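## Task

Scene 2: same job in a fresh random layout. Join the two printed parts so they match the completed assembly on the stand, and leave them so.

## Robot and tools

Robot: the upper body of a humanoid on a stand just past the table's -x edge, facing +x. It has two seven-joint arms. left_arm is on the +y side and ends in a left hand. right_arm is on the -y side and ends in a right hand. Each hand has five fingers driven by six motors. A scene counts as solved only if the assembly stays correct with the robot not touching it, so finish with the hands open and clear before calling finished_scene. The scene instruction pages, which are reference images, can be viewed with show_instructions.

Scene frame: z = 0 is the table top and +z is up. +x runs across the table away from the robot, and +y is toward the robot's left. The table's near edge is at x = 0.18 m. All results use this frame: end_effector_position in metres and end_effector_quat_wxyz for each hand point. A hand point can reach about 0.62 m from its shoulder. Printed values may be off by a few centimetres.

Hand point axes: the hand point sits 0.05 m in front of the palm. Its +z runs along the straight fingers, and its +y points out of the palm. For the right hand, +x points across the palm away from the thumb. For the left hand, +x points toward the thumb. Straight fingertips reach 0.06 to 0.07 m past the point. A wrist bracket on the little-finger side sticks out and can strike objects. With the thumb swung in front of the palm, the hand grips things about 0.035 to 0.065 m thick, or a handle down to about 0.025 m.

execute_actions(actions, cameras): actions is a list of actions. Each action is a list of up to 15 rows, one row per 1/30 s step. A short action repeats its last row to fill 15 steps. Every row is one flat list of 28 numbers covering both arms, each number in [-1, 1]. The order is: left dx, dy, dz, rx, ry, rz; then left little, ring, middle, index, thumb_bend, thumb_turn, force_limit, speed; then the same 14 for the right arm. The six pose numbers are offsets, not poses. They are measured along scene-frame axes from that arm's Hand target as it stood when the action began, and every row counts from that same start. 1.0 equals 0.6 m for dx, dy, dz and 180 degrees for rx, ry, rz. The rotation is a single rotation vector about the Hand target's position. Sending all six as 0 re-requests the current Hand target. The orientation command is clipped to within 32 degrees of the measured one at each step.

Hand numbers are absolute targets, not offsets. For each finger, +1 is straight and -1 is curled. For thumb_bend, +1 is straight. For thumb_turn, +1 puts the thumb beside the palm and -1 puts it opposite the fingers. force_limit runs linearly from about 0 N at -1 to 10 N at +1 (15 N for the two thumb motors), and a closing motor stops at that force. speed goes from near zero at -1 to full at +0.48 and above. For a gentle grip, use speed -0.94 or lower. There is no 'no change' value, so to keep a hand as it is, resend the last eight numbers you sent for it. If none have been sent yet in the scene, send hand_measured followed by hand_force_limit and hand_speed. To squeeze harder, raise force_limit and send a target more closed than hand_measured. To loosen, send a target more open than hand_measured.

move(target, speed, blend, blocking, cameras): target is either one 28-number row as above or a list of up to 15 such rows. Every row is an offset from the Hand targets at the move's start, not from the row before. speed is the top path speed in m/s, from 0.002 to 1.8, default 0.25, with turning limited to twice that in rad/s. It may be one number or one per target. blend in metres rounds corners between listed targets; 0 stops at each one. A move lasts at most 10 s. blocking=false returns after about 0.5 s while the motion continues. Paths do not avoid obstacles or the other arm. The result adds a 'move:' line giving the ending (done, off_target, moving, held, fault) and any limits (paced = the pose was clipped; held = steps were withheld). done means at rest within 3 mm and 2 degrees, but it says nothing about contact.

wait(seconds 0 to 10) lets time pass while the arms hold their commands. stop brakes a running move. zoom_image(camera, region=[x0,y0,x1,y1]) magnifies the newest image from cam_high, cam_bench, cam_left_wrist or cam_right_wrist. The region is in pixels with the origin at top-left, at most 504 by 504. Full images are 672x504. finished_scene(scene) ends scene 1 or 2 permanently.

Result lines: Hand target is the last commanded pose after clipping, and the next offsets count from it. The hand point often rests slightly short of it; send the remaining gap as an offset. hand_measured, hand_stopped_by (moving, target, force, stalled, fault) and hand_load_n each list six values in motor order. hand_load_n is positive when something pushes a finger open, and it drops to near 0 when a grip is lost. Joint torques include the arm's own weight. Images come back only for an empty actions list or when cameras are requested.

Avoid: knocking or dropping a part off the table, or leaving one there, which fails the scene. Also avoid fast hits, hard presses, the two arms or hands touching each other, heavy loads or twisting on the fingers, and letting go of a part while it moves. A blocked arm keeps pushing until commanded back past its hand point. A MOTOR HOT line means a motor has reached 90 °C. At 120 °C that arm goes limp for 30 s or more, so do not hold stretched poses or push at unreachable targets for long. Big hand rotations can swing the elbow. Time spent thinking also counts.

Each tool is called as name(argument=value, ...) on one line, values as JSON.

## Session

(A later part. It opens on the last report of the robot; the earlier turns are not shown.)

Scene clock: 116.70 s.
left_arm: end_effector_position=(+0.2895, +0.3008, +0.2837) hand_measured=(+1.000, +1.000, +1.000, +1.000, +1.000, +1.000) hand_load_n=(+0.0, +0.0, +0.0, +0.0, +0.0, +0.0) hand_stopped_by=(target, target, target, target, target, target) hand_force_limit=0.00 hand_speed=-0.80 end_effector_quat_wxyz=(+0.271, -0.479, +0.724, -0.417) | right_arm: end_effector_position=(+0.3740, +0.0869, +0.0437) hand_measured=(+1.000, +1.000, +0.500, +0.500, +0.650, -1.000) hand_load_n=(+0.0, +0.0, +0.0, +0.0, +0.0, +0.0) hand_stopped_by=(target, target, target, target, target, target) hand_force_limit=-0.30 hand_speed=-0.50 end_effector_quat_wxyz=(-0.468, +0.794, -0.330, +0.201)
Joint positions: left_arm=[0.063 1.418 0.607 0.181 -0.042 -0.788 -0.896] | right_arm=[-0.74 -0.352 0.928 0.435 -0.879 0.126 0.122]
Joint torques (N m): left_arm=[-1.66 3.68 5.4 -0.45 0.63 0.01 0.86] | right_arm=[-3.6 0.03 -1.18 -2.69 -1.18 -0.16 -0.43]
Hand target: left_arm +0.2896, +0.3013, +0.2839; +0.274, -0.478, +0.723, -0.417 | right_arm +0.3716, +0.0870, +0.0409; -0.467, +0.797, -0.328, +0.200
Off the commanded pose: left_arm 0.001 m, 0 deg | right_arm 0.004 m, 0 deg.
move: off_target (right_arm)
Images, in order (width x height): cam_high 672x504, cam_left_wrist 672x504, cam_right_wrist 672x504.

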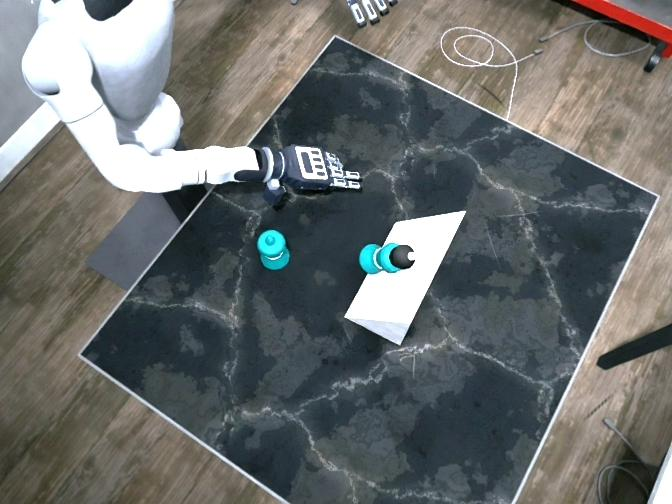

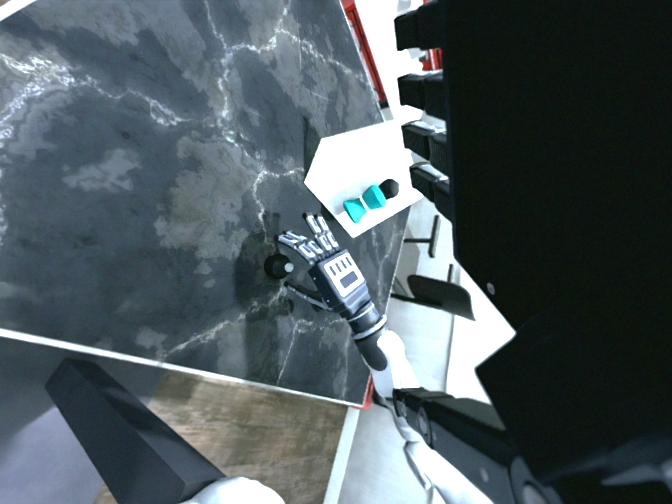

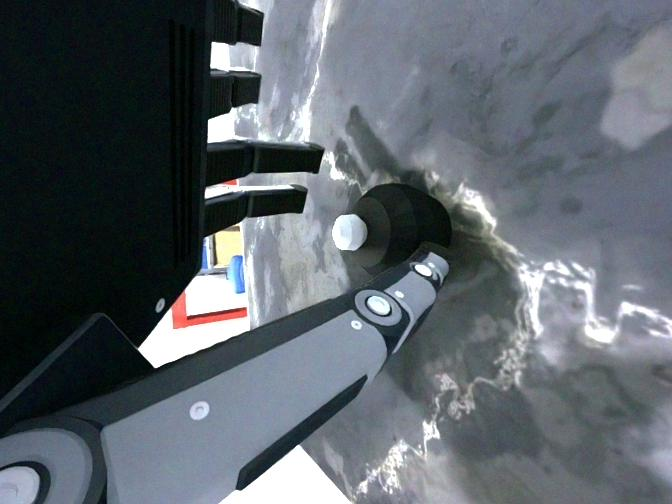

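move(target=[0,0,0,0,0,0,1,1,1,1,1,1,0,-0.8,0,0,-0.016,0,0,0,1,1,0.5,0.5,0.6,-1,-0.3,-0.5], speed=0.03, cameras=["cam_left_wrist","cam_right_wrist"])

zoom_image(camera="cam_left_wrist", region=[230, 210, 390, 310])

zoom_image(camera="cam_right_wrist", region=[340, 170, 500, 300])

Scene clock: 120.90 s.
left_arm: end_effector_position=(+0.2895, +0.3008, +0.2837) hand_measured=(+1.000, +1.000, +1.000, +1.000, +1.000, +1.000) hand_load_n=(+0.0, +0.0, +0.0, +0.0, +0.0, +0.0) hand_stopped_by=(target, target, target, target, target, target) hand_force_limit=0.00 hand_speed=-0.80 end_effector_quat_wxyz=(+0.271, -0.479, +0.724, -0.417) | right_arm: end_effector_position=(+0.3721, +0.0861, +0.0321) hand_measured=(+1.000, +1.000, +0.500, +0.500, +0.600, -1.000) hand_load_n=(+0.0, +0.0, +0.0, +0.0, +0.5, +0.0) hand_stopped_by=(target, target, target, target, target, target) hand_force_limit=-0.30 hand_speed=-0.50 end_effector_quat_wxyz=(-0.467, +0.794, -0.333, +0.199)
Joint positions: left_arm=[0.063 1.418 0.607 0.181 -0.042 -0.788 -0.896] | right_arm=[-0.74 -0.322 0.934 0.519 -0.879 0.098 0.071]
Joint torques (N m): left_arm=[-1.73 3.48 5.31 -0.48 0.6 0 0.84] | right_arm=[-4.01 0 -1.02 -2.64 -1.3 -0.15 -0.43]
Hand target: left_arm +0.2896, +0.3013, +0.2839; +0.274, -0.478, +0.723, -0.417 | right_arm +0.3716, +0.0870, +0.0313; -0.467, +0.797, -0.328, +0.200
Off the commanded pose: left_arm 0.001 m, 0 deg | right_arm 0.001 m, 1 deg.
move: done
Images, in order (width x height): cam_left_wrist 672x504, cam_right_wrist 672x504.

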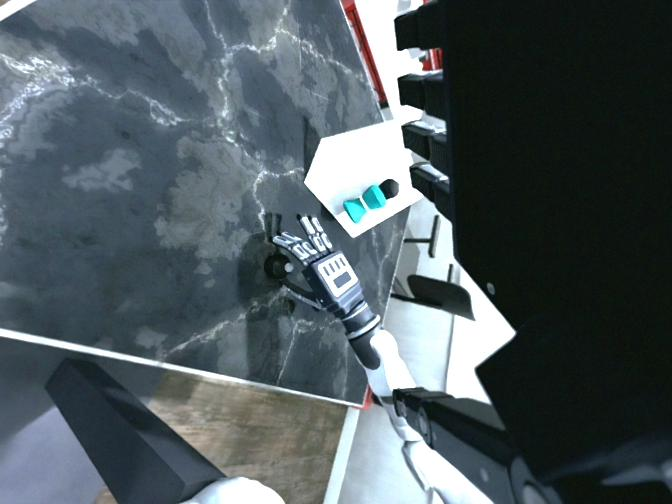

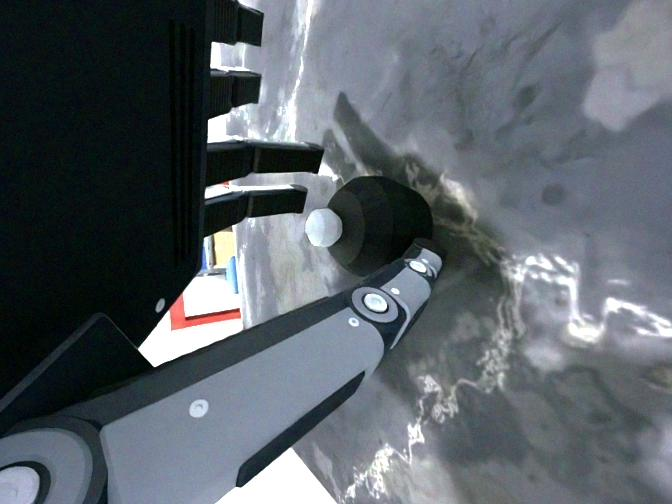

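Scaled by 3.150 from the camera's 672x504 image, which has a finer 960x720 frame.

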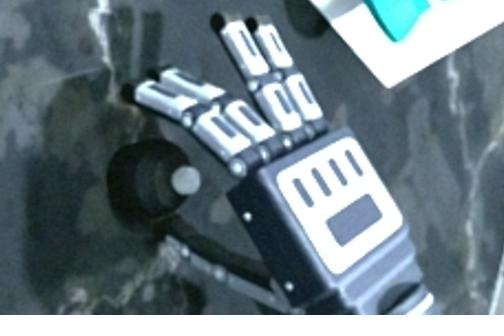

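Scaled by 3.150 from the camera's 672x504 image, which has a finer 960x720 frame.

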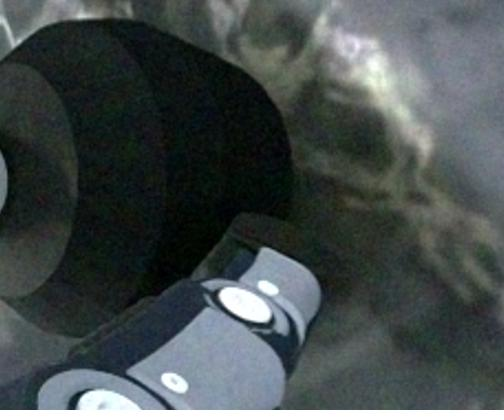

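move(target=[0,0,0,0,0,0,1,1,1,1,1,1,0,-0.8,0.007,-0.007,0.003,0,0,0,1,1,0.5,0.5,0.65,-1,-0.3,-0.5], speed=0.03, cameras=["cam_left_wrist","cam_right_wrist"])

zoom_image(camera="cam_left_wrist", region=[230, 210, 390, 310])

Scene clock: 126.43 s.
left_arm: end_effector_position=(+0.2895, +0.3008, +0.2837) hand_measured=(+1.000, +1.000, +1.000, +1.000, +1.000, +1.000) hand_load_n=(+0.0, +0.0, +0.0, +0.0, +0.0, +0.0) hand_stopped_by=(target, target, target, target, target, target) hand_force_limit=0.00 hand_speed=-0.80 end_effector_quat_wxyz=(+0.271, -0.479, +0.724, -0.417) | right_arm: end_effector_position=(+0.3703, +0.0835, +0.0300) hand_measured=(+1.000, +1.000, +0.500, +0.500, +0.650, -1.000) hand_load_n=(+0.0, +0.0, +0.0, +0.0, +0.0, +0.0) hand_stopped_by=(target, target, target, target, target, target) hand_force_limit=-0.30 hand_speed=-0.50 end_effector_quat_wxyz=(-0.465, +0.798, -0.329, +0.195)
Joint positions: left_arm=[0.063 1.418 0.607 0.181 -0.042 -0.788 -0.896] | right_arm=[-0.74 -0.331 0.934 0.526 -0.879 0.076 0.071]
Joint torques (N m): left_arm=[-1.67 3.62 5.4 -0.55 0.56 -0.01 0.83] | right_arm=[-4.52 -0.61 -1.91 -2.71 -0.94 -0.16 -0.41]
Hand target: left_arm +0.2896, +0.3013, +0.2839; +0.274, -0.478, +0.723, -0.417 | right_arm +0.3758, +0.0828, +0.0331; -0.467, +0.797, -0.328, +0.200
Off the commanded pose: left_arm 0.001 m, 0 deg | right_arm 0.006 m, 1 deg.
move: off_target (right_arm)
Images, in order (width x height): cam_left_wrist 672x504, cam_right_wrist 672x504.

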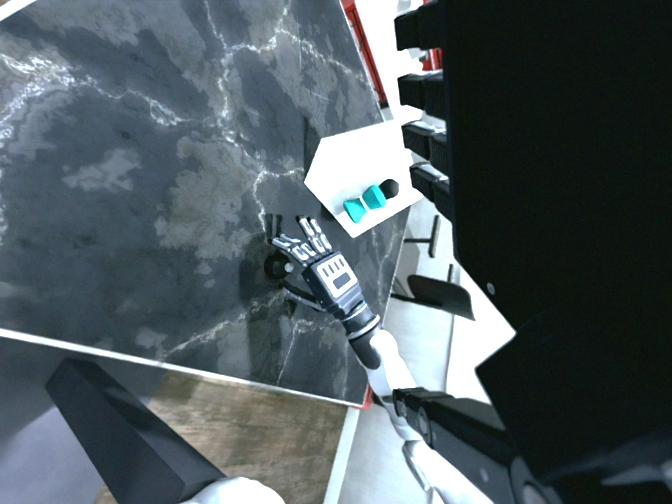

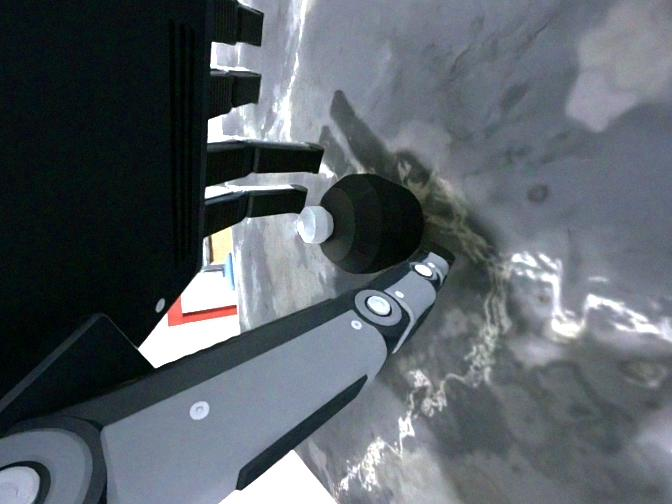

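Scaled by 3.150 from the camera's 672x504 image, which has a finer 960x720 frame.

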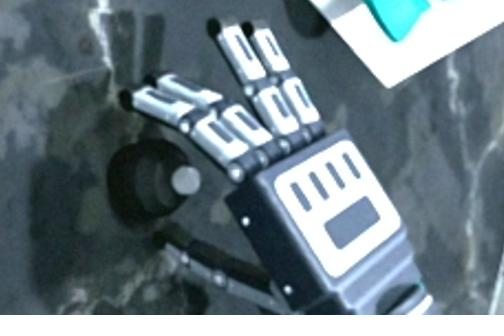

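move(target=[0,0,0,0,0,0,1,1,1,1,1,1,0,-0.8,0.002,0,0.003,0,0,0,1,1,0.5,0.5,0.65,-1,-0.3,-0.5], speed=0.03, cameras=["cam_left_wrist","cam_right_wrist"])

zoom_image(camera="cam_left_wrist", region=[230, 210, 390, 310])

Scene clock: 130.37 s.
left_arm: end_effector_position=(+0.2895, +0.3008, +0.2837) hand_measured=(+1.000, +1.000, +1.000, +1.000, +1.000, +1.000) hand_load_n=(+0.0, +0.0, +0.0, +0.0, +0.0, +0.0) hand_stopped_by=(target, target, target, target, target, target) hand_force_limit=0.00 hand_speed=-0.80 end_effector_quat_wxyz=(+0.271, -0.479, +0.724, -0.417) | right_arm: end_effector_position=(+0.3699, +0.0834, +0.0297) hand_measured=(+1.000, +1.000, +0.500, +0.500, +0.650, -1.000) hand_load_n=(+0.0, +0.0, +0.0, +0.0, +0.0, +0.0) hand_stopped_by=(target, target, target, target, target, target) hand_force_limit=-0.30 hand_speed=-0.50 end_effector_quat_wxyz=(-0.464, +0.799, -0.329, +0.194)
Joint positions: left_arm=[0.063 1.418 0.607 0.181 -0.042 -0.788 -0.896] | right_arm=[-0.74 -0.331 0.934 0.526 -0.879 0.076 0.073]
Joint torques (N m): left_arm=[-1.59 3.59 5.36 -0.48 0.64 0.02 0.83] | right_arm=[-4.74 -0.91 -2.17 -3.28 -0.79 -0.17 -0.26]
Motor temperatures (°C): left_arm=[39 48 44 35 38 30 26] | right_arm=[55 42 38 46 38 26 29]
Hand target: left_arm +0.2896, +0.3013, +0.2839; +0.274, -0.478, +0.723, -0.417 | right_arm +0.3770, +0.0828, +0.0349; -0.467, +0.797, -0.328, +0.200
Off the commanded pose: left_arm 0.001 m, 0 deg | right_arm 0.009 m, 1 deg.
move: off_target (right_arm)
Images, in order (width x height): cam_left_wrist 672x504, cam_right_wrist 672x504.

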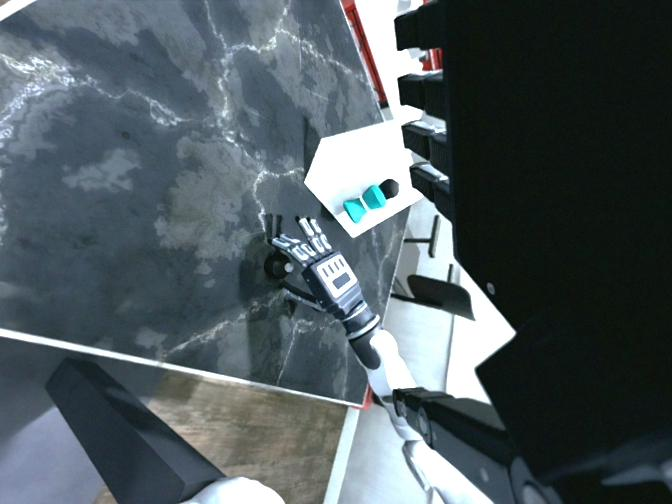

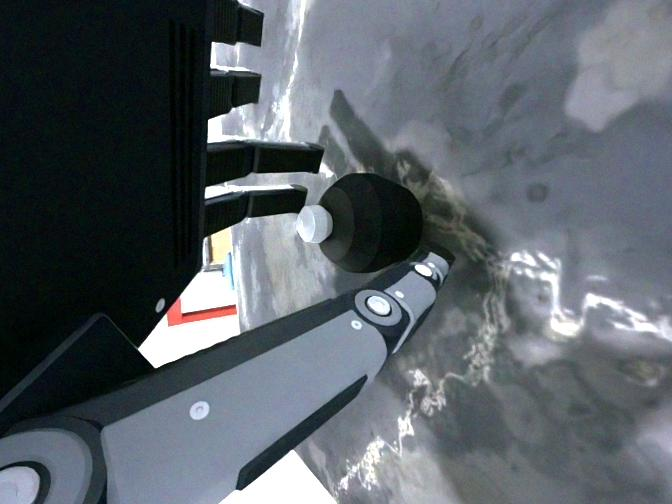

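Scaled by 3.150 from the camera's 672x504 image, which has a finer 960x720 frame.

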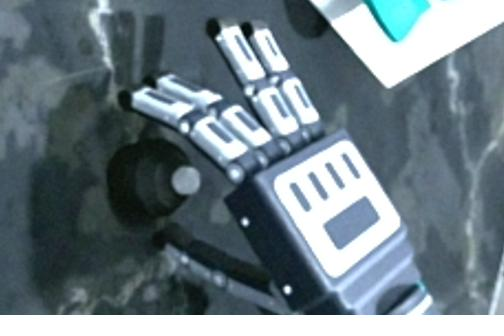

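move(target=[0,0,0,0,0,0,1,1,1,1,1,1,0,-0.8,0.006,-0.004,0.008,0,0,0,1,1,0.5,0.5,0.65,-1,-0.3,-0.5], speed=0.03, cameras=["cam_left_wrist","cam_right_wrist"])

zoom_image(camera="cam_left_wrist", region=[230, 210, 390, 310])

Scene clock: 133.63 s.
left_arm: end_effector_position=(+0.2895, +0.3008, +0.2837) hand_measured=(+1.000, +1.000, +1.000, +1.000, +1.000, +1.000) hand_load_n=(+0.0, +0.0, +0.0, +0.0, +0.0, +0.0) hand_stopped_by=(target, target, target, target, target, target) hand_force_limit=0.00 hand_speed=-0.80 end_effector_quat_wxyz=(+0.271, -0.479, +0.724, -0.417) | right_arm: end_effector_position=(+0.3753, +0.0786, +0.0333) hand_measured=(+1.000, +1.000, +0.500, +0.500, +0.650, -1.000) hand_load_n=(+0.0, +0.0, +0.0, +0.0, +0.0, +0.0) hand_stopped_by=(target, target, target, target, target, target) hand_force_limit=-0.30 hand_speed=-0.50 end_effector_quat_wxyz=(-0.461, +0.800, -0.330, +0.197)
Joint positions: left_arm=[0.063 1.418 0.607 0.181 -0.042 -0.788 -0.896] | right_arm=[-0.748 -0.348 0.916 0.517 -0.879 0.064 0.092]
Joint torques (N m): left_arm=[-1.64 3.67 5.38 -0.53 0.6 0 0.81] | right_arm=[-4.63 -0.95 -2.17 -4.1 -0.74 -0.11 -0.25]
Motor temperatures (°C): left_arm=[39 48 44 35 38 30 26] | right_arm=[56 42 38 46 38 26 29]
Hand target: left_arm +0.2896, +0.3013, +0.2839; +0.274, -0.478, +0.723, -0.417 | right_arm +0.3806, +0.0804, +0.0397; -0.467, +0.797, -0.328, +0.200
Off the commanded pose: left_arm 0.001 m, 0 deg | right_arm 0.008 m, 1 deg.
move: off_target (right_arm)
Images, in order (width x height): cam_left_wrist 672x504, cam_right_wrist 672x504.

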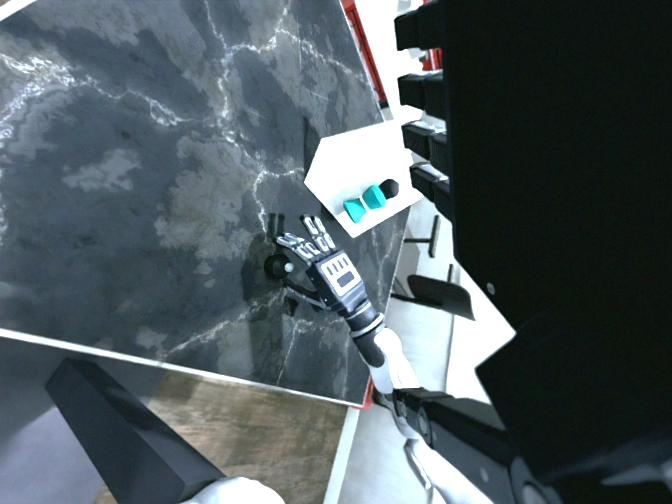

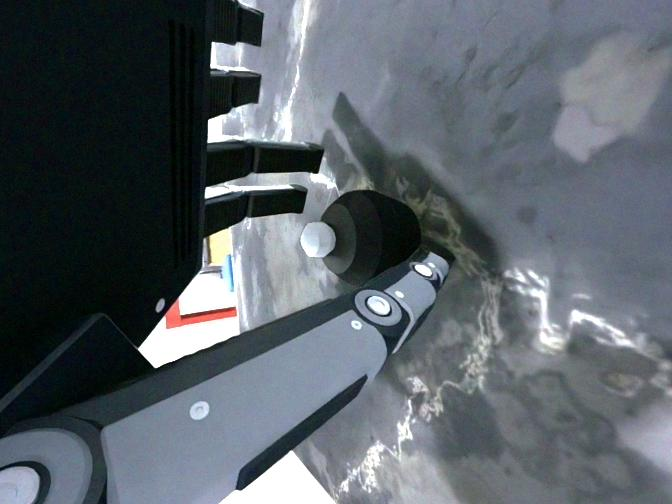

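Scaled by 3.150 from the camera's 672x504 image, which has a finer 960x720 frame.

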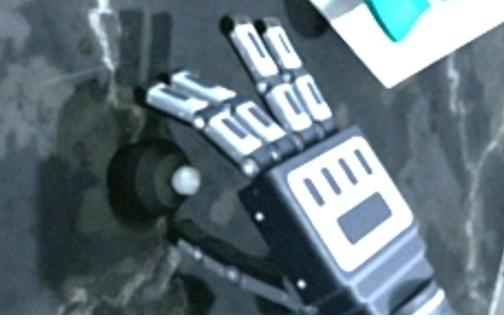

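move(target=[0,0,0,0,0,0,1,1,1,1,1,1,0,-0.8,-0.006,0,-0.008,0,0,0,1,1,-0.2,-0.2,0.0,-1,-0.3,-0.9], speed=0.04, cameras=["cam_left_wrist","cam_right_wrist"])

zoom_image(camera="cam_left_wrist", region=[230, 210, 390, 310])

zoom_image(camera="cam_right_wrist", region=[290, 160, 460, 300])

Scene clock: 138.67 s.
left_arm: end_effector_position=(+0.2895, +0.3008, +0.2837) hand_measured=(+1.000, +1.000, +1.000, +1.000, +1.000, +1.000) hand_load_n=(+0.0, +0.0, +0.0, +0.0, +0.0, +0.0) hand_stopped_by=(target, target, target, target, target, target) hand_force_limit=0.00 hand_speed=-0.80 end_effector_quat_wxyz=(+0.271, -0.479, +0.724, -0.417) | right_arm: end_effector_position=(+0.3766, +0.0799, +0.0351) hand_measured=(+1.000, +1.000, +0.084, +0.130, +0.444, -1.000) hand_load_n=(+0.0, +0.0, +3.5, +3.0, +6.0, +0.5) hand_stopped_by=(target, target, force, force, force, target) hand_force_limit=-0.30 hand_speed=-0.90 end_effector_quat_wxyz=(-0.467, +0.797, -0.329, +0.199)
Joint positions: left_arm=[0.063 1.418 0.607 0.181 -0.042 -0.788 -0.896] | right_arm=[-0.748 -0.348 0.916 0.517 -0.879 0.064 0.079]
Joint torques (N m): left_arm=[-1.7 3.71 5.46 -0.54 0.67 0 0.82] | right_arm=[-4 -0.14 -1.45 -2.84 -1.01 0 -0.41]
Hand target: left_arm +0.2896, +0.3013, +0.2839; +0.274, -0.478, +0.723, -0.417 | right_arm +0.3770, +0.0804, +0.0349; -0.467, +0.797, -0.328, +0.200
Off the commanded pose: left_arm 0.001 m, 0 deg | right_arm 0.001 m, 0 deg.
move: done
Images, in order (width x height): cam_left_wrist 672x504, cam_right_wrist 672x504.

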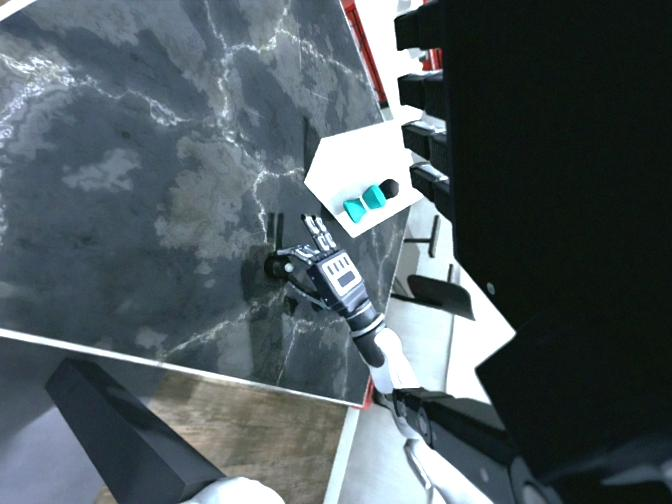

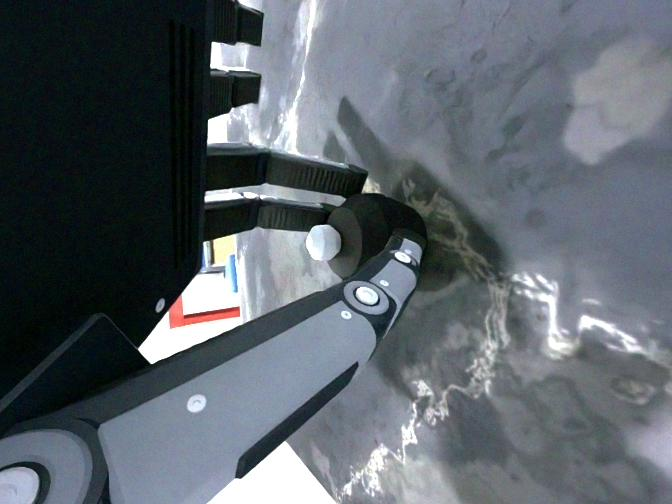

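Scaled by 3.150 from the camera's 672x504 image, which has a finer 960x720 frame.

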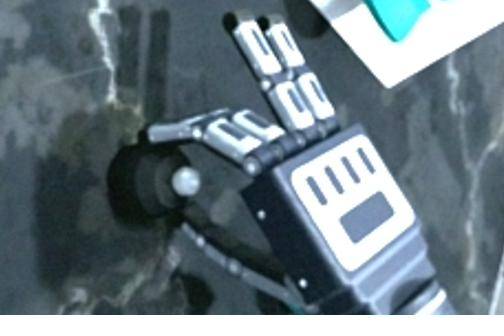

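Scaled by 2.965 from the camera's 672x504 image, which has a finer 960x720 frame.

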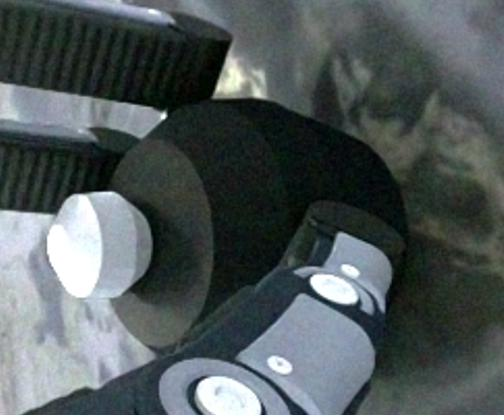

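move(target=[[0,0,0,0,0,0,1,1,1,1,1,1,0,-0.8,0,0,0.05,0,0,0,1,1,-0.2,-0.2,0.0,-1,-0.3,-0.9],[0,0,0,0,0,0,1,1,1,1,1,1,0,-0.8,0,0,0.2,0,0,0,1,1,-0.2,-0.2,0.0,-1,-0.3,-0.9]], speed=[0.03,0.1], blend=[0.01,0], cameras=["all"])

zoom_image(camera="cam_left_wrist", region=[230, 210, 390, 310])

zoom_image(camera="cam_right_wrist", region=[290, 160, 460, 300])

Scene clock: 153.33 s.
left_arm: end_effector_position=(+0.2895, +0.3008, +0.2837) hand_measured=(+1.000, +1.000, +1.000, +1.000, +1.000, +1.000) hand_load_n=(+0.0, -0.5, +0.0, +0.0, +0.0, +0.0) hand_stopped_by=(target, target, target, target, target, target) hand_force_limit=0.00 hand_speed=-0.80 end_effector_quat_wxyz=(+0.271, -0.479, +0.724, -0.417) | right_arm: end_effector_position=(+0.3735, +0.0801, +0.1488) hand_measured=(+1.000, +1.000, +0.082, +0.130, +0.442, -1.000) hand_load_n=(+0.0, +0.0, +0.0, +0.0, +0.0, +0.0) hand_stopped_by=(target, target, force, force, force, target) hand_force_limit=-0.30 hand_speed=-0.90 end_effector_quat_wxyz=(-0.462, +0.800, -0.329, +0.196)
Joint positions: left_arm=[0.063 1.418 0.607 0.181 -0.042 -0.788 -0.896] | right_arm=[-0.788 -0.558 0.787 -0.167 -0.829 0.303 0.621]
Joint torques (N m): left_arm=[-1.68 3.69 5.43 -0.47 0.69 0.01 0.85] | right_arm=[-4.37 -1.64 -2.87 -4.12 -1.1 -0.03 -0.26]
Motor temperatures (°C): left_arm=[39 48 44 35 38 30 26] | right_arm=[55 42 39 47 38 26 29]
Hand target: left_arm +0.2896, +0.3013, +0.2839; +0.274, -0.478, +0.723, -0.417 | right_arm +0.3770, +0.0804, +0.1549; -0.467, +0.797, -0.328, +0.200
Off the commanded pose: left_arm 0.001 m, 0 deg | right_arm 0.007 m, 1 deg.
move: off_target (right_arm)

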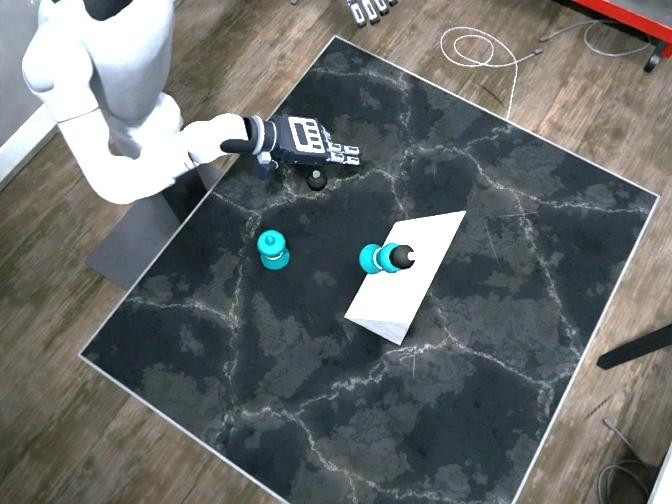

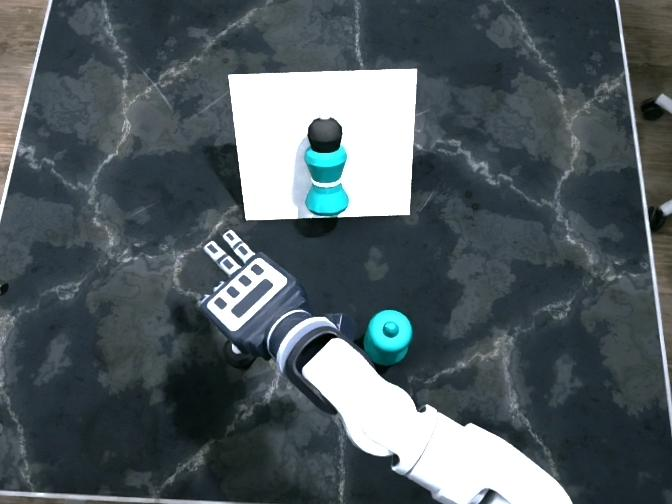

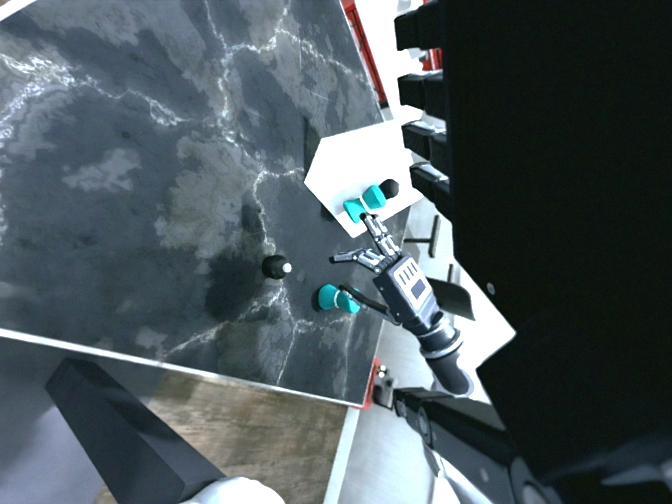

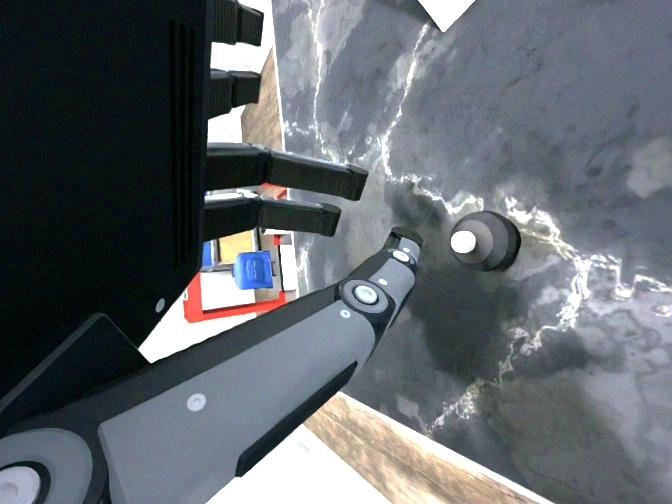

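Scaled by 3.150 from the camera's 672x504 image, which has a finer 960x720 frame.

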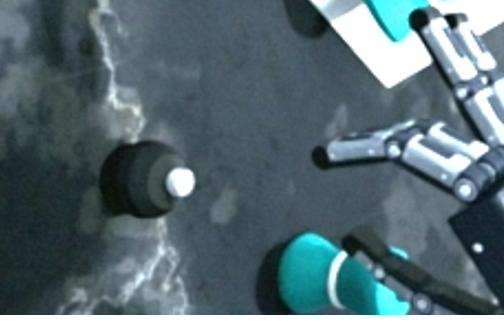

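Scaled by 2.965 from the camera's 672x504 image, which has a finer 960x720 frame.

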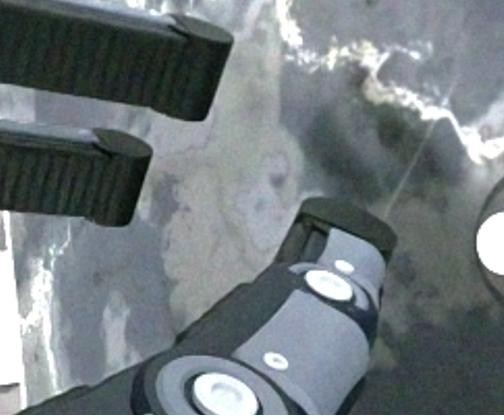

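move(target=[0,0,0,0,0,0,1,1,1,1,1,1,0,-0.8,-0.006,-0.002,-0.165,0,0,0,1,1,0.5,0.5,0.6,-1,-0.3,-0.4], speed=0.1, cameras=["cam_left_wrist","cam_right_wrist"])

zoom_image(camera="cam_left_wrist", region=[230, 210, 390, 310])

Scene clock: 167.47 s.
left_arm: end_effector_position=(+0.2895, +0.3008, +0.2837) hand_measured=(+1.000, +1.000, +1.000, +1.000, +1.000, +1.000) hand_load_n=(+0.0, +0.0, +0.0, +0.0, +0.0, -0.5) hand_stopped_by=(target, target, target, target, target, target) hand_force_limit=0.00 hand_speed=-0.80 end_effector_quat_wxyz=(+0.271, -0.479, +0.724, -0.417) | right_arm: end_effector_position=(+0.3766, +0.0791, +0.0596) hand_measured=(+1.000, +1.000, +0.500, +0.500, +0.600, -1.000) hand_load_n=(+0.0, -0.5, +0.0, +0.0, +0.0, +0.0) hand_stopped_by=(target, target, target, target, target, target) hand_force_limit=-0.30 hand_speed=-0.40 end_effector_quat_wxyz=(-0.469, +0.795, -0.328, +0.203)
Joint positions: left_arm=[0.063 1.418 0.607 0.181 -0.042 -0.788 -0.896] | right_arm=[-0.735 -0.425 0.916 0.311 -0.859 0.147 0.185]
Joint torques (N m): left_arm=[-1.63 3.71 5.4 -0.49 0.67 0.02 0.84] | right_arm=[-3.38 -0.24 -1.32 -2.67 -1.1 -0.17 -0.43]
Motor temperatures (°C): left_arm=[39 48 44 35 38 30 26] | right_arm=[56 42 40 47 38 26 28]
Hand target: left_arm +0.2896, +0.3013, +0.2839; +0.274, -0.478, +0.723, -0.417 | right_arm +0.3734, +0.0792, +0.0559; -0.467, +0.797, -0.328, +0.200
Off the commanded pose: left_arm 0.001 m, 0 deg | right_arm 0.005 m, 1 deg.
move: off_target (right_arm)
Images, in order (width x height): cam_left_wrist 672x504, cam_right_wrist 672x504.

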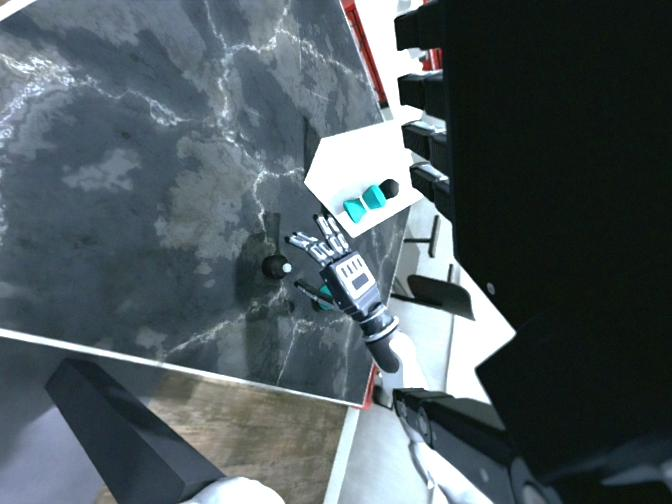

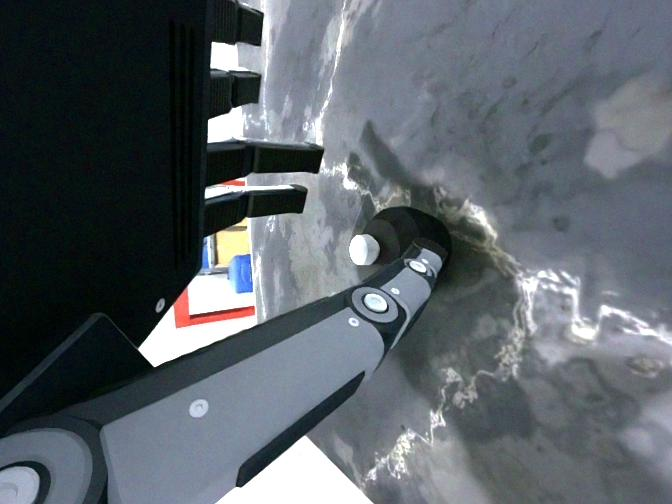

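Scaled by 3.150 from the camera's 672x504 image, which has a finer 960x720 frame.

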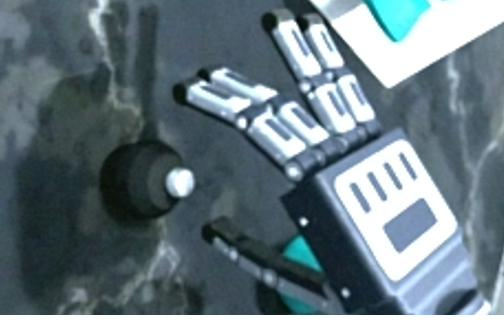

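move(target=[0,0,0,0,0,0,1,1,1,1,1,1,0,-0.8,-0.006,0.005,-0.028,0,0,0,1,1,0.5,0.5,0.6,-1,-0.3,-0.4], speed=0.04, cameras=["cam_left_wrist","cam_right_wrist"])

zoom_image(camera="cam_left_wrist", region=[230, 210, 390, 310])

Scene clock: 173.23 s.
left_arm: end_effector_position=(+0.2895, +0.3008, +0.2837) hand_measured=(+1.000, +1.000, +1.000, +1.000, +1.000, +1.000) hand_load_n=(+0.0, +0.0, +0.0, +0.0, +0.0, +0.0) hand_stopped_by=(target, target, target, target, target, target) hand_force_limit=0.00 hand_speed=-0.80 end_effector_quat_wxyz=(+0.271, -0.479, +0.724, -0.417) | right_arm: end_effector_position=(+0.3732, +0.0824, +0.0429) hand_measured=(+1.000, +1.000, +0.500, +0.500, +0.600, -1.000) hand_load_n=(+0.0, +0.0, +0.0, +0.0, +0.0, +0.0) hand_stopped_by=(target, target, target, target, target, target) hand_force_limit=-0.30 hand_speed=-0.40 end_effector_quat_wxyz=(-0.469, +0.794, -0.330, +0.202)
Joint positions: left_arm=[0.063 1.418 0.607 0.181 -0.042 -0.788 -0.896] | right_arm=[-0.735 -0.375 0.942 0.421 -0.863 0.129 0.107]
Joint torques (N m): left_arm=[-1.65 3.65 5.41 -0.32 0.61 0.01 0.81] | right_arm=[-3.4 -0.05 -1.05 -2.62 -1.18 -0.15 -0.44]
Hand target: left_arm +0.2896, +0.3013, +0.2839; +0.274, -0.478, +0.723, -0.417 | right_arm +0.3698, +0.0822, +0.0391; -0.467, +0.797, -0.328, +0.200
Off the commanded pose: left_arm 0.001 m, 0 deg | right_arm 0.005 m, 1 deg.
move: off_target (right_arm)
Images, in order (width x height): cam_left_wrist 672x504, cam_right_wrist 672x504.

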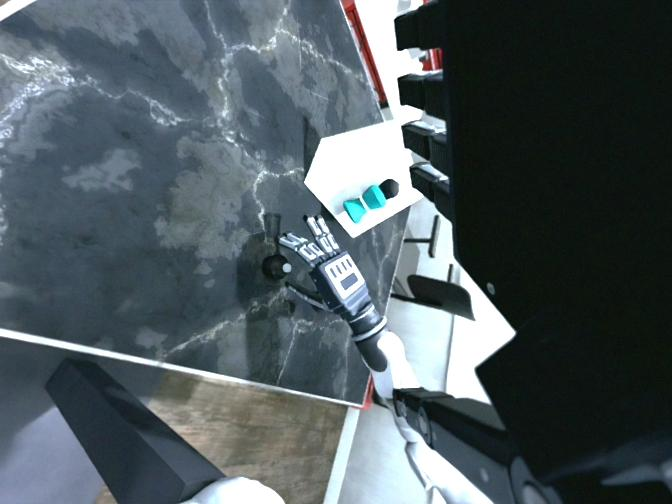

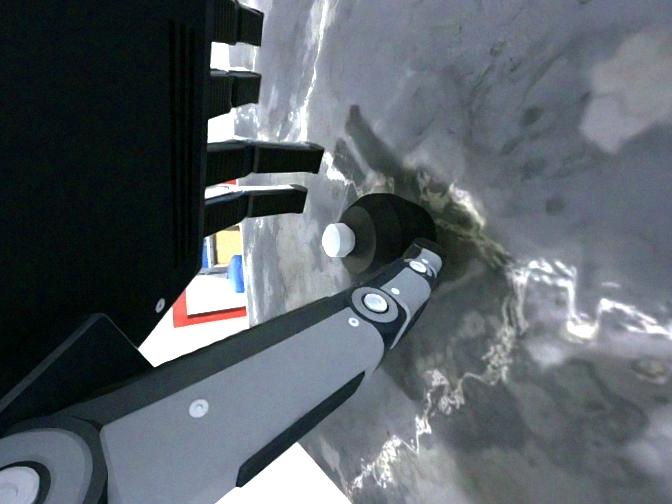

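Scaled by 3.150 from the camera's 672x504 image, which has a finer 960x720 frame.

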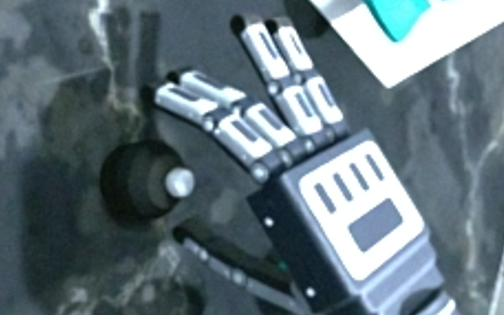

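move(target=[0,0,0,0,0,0,1,1,1,1,1,1,0,-0.8,0.002,-0.001,-0.02,0,0,0,1,1,0.5,0.5,0.52,-1,-0.3,-0.4], speed=0.03, cameras=["cam_left_wrist","cam_right_wrist"])

zoom_image(camera="cam_left_wrist", region=[230, 210, 390, 310])

Scene clock: 176.73 s.
left_arm: end_effector_position=(+0.2895, +0.3008, +0.2837) hand_measured=(+1.000, +1.000, +1.000, +1.000, +1.000, +1.000) hand_load_n=(+0.0, +0.0, +0.0, +0.0, +0.0, -0.5) hand_stopped_by=(target, target, target, target, target, target) hand_force_limit=0.00 hand_speed=-0.80 end_effector_quat_wxyz=(+0.271, -0.479, +0.724, -0.417) | right_arm: end_effector_position=(+0.3702, +0.0803, +0.0267) hand_measured=(+1.000, +1.000, +0.500, +0.500, +0.520, -1.000) hand_load_n=(+0.0, +0.0, +0.0, +0.0, +0.5, +0.0) hand_stopped_by=(target, target, target, target, target, target) hand_force_limit=-0.30 hand_speed=-0.40 end_effector_quat_wxyz=(-0.466, +0.795, -0.334, +0.198)
Joint positions: left_arm=[0.063 1.418 0.607 0.181 -0.042 -0.788 -0.896] | right_arm=[-0.735 -0.336 0.95 0.536 -0.863 0.087 0.042]
Joint torques (N m): left_arm=[-1.62 3.63 5.39 -0.44 0.65 0.01 0.84] | right_arm=[-4.18 -0.01 -1.19 -2.44 -1.35 -0.16 -0.42]
Hand target: left_arm +0.2896, +0.3013, +0.2839; +0.274, -0.478, +0.723, -0.417 | right_arm +0.3710, +0.0816, +0.0271; -0.467, +0.797, -0.328, +0.200
Off the commanded pose: left_arm 0.001 m, 0 deg | right_arm 0.002 m, 1 deg.
move: done
Images, in order (width x height): cam_left_wrist 672x504, cam_right_wrist 672x504.

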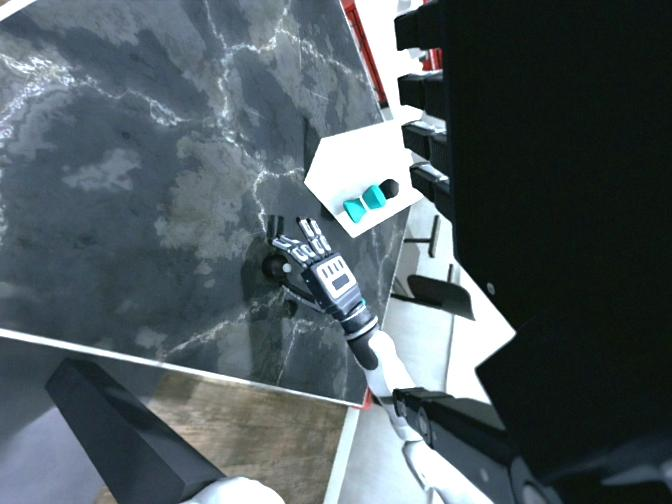

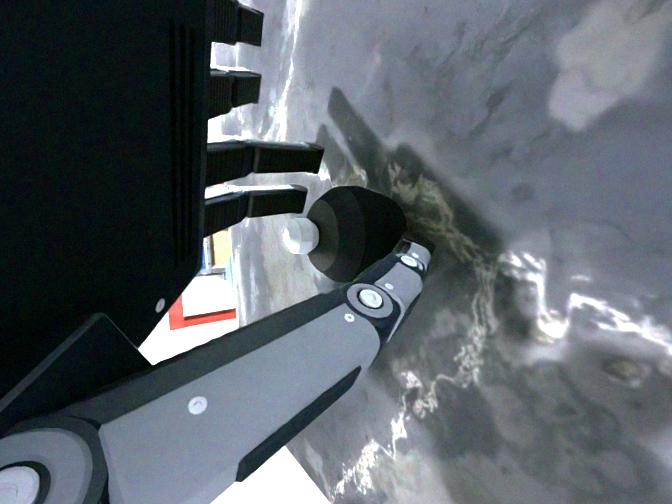

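Scaled by 3.150 from the camera's 672x504 image, which has a finer 960x720 frame.

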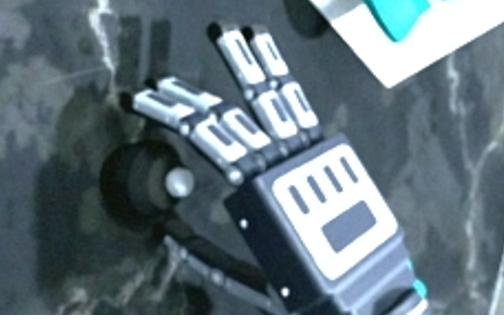

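move(target=[[0,0,0,0,0,0,1,1,1,1,1,1,0,-0.8,0.003,0,-0.008,0,0,0,1,1,0.5,0.5,0.52,-1,-0.3,-0.4],[0,0,0,0,0,0,1,1,1,1,1,1,0,-0.8,0.003,0,-0.008,0,0,0,1,1,-0.3,-0.3,-0.05,-1,-0.2,-0.9]], speed=0.03, cameras=["cam_left_wrist","cam_right_wrist"])

zoom_image(camera="cam_left_wrist", region=[230, 210, 390, 310])

zoom_image(camera="cam_right_wrist", region=[260, 160, 430, 300])

Scene clock: 184.57 s.
left_arm: end_effector_position=(+0.2895, +0.3008, +0.2837) hand_measured=(+1.000, +1.000, +1.000, +1.000, +1.000, +1.000) hand_load_n=(+0.0, +0.0, +0.0, +0.0, +0.0, +0.0) hand_stopped_by=(target, target, target, target, target, target) hand_force_limit=0.00 hand_speed=-0.80 end_effector_quat_wxyz=(+0.271, -0.479, +0.724, -0.417) | right_arm: end_effector_position=(+0.3689, +0.0795, +0.0194) hand_measured=(+1.000, +1.000, +0.140, +0.204, +0.354, -1.000) hand_load_n=(+0.0, +0.0, +5.0, +3.0, +8.5, +1.0) hand_stopped_by=(target, target, force, force, force, target) hand_force_limit=-0.20 hand_speed=-0.90 end_effector_quat_wxyz=(-0.465, +0.797, -0.333, +0.196)
Joint positions: left_arm=[0.063 1.418 0.607 0.181 -0.042 -0.788 -0.896] | right_arm=[-0.738 -0.315 0.95 0.597 -0.87 0.061 0.011]
Joint torques (N m): left_arm=[-1.66 3.67 5.45 -0.52 0.62 0.02 0.83] | right_arm=[-4.66 0.09 -1.41 -2.37 -1.15 -0.16 -0.36]
Motor temperatures (°C): left_arm=[39 48 45 35 38 30 26] | right_arm=[55 42 39 46 38 26 29]
Hand target: left_arm +0.2896, +0.3013, +0.2839; +0.274, -0.478, +0.723, -0.417 | right_arm +0.3728, +0.0816, +0.0223; -0.467, +0.797, -0.328, +0.200
Off the commanded pose: left_arm 0.001 m, 0 deg | right_arm 0.005 m, 1 deg.
move: off_target (right_arm); target 2's new numbers were sent with right_arm's hand 0.007 m and 1 deg from that target
Images, in order (width x height): cam_left_wrist 672x504, cam_right_wrist 672x504.

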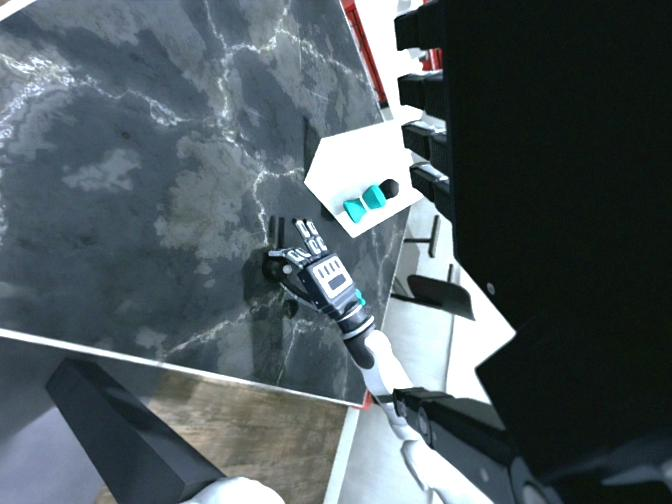

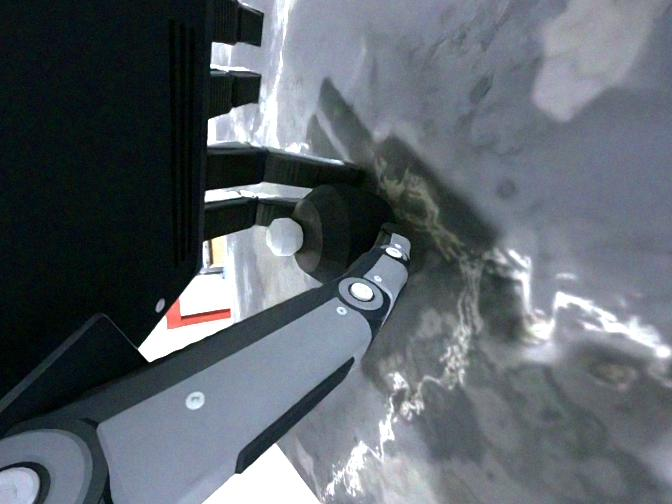

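Scaled by 3.150 from the camera's 672x504 image, which has a finer 960x720 frame.

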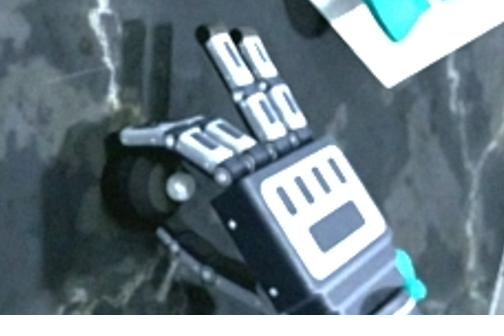

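Scaled by 2.965 from the camera's 672x504 image, which has a finer 960x720 frame.

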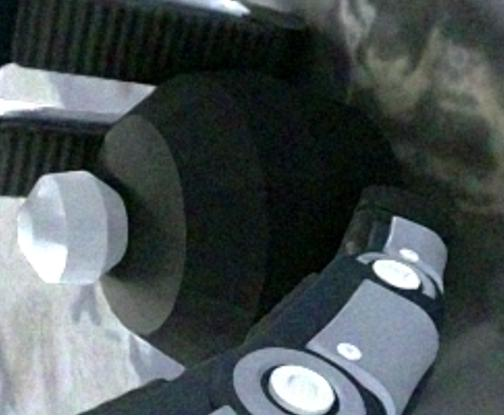

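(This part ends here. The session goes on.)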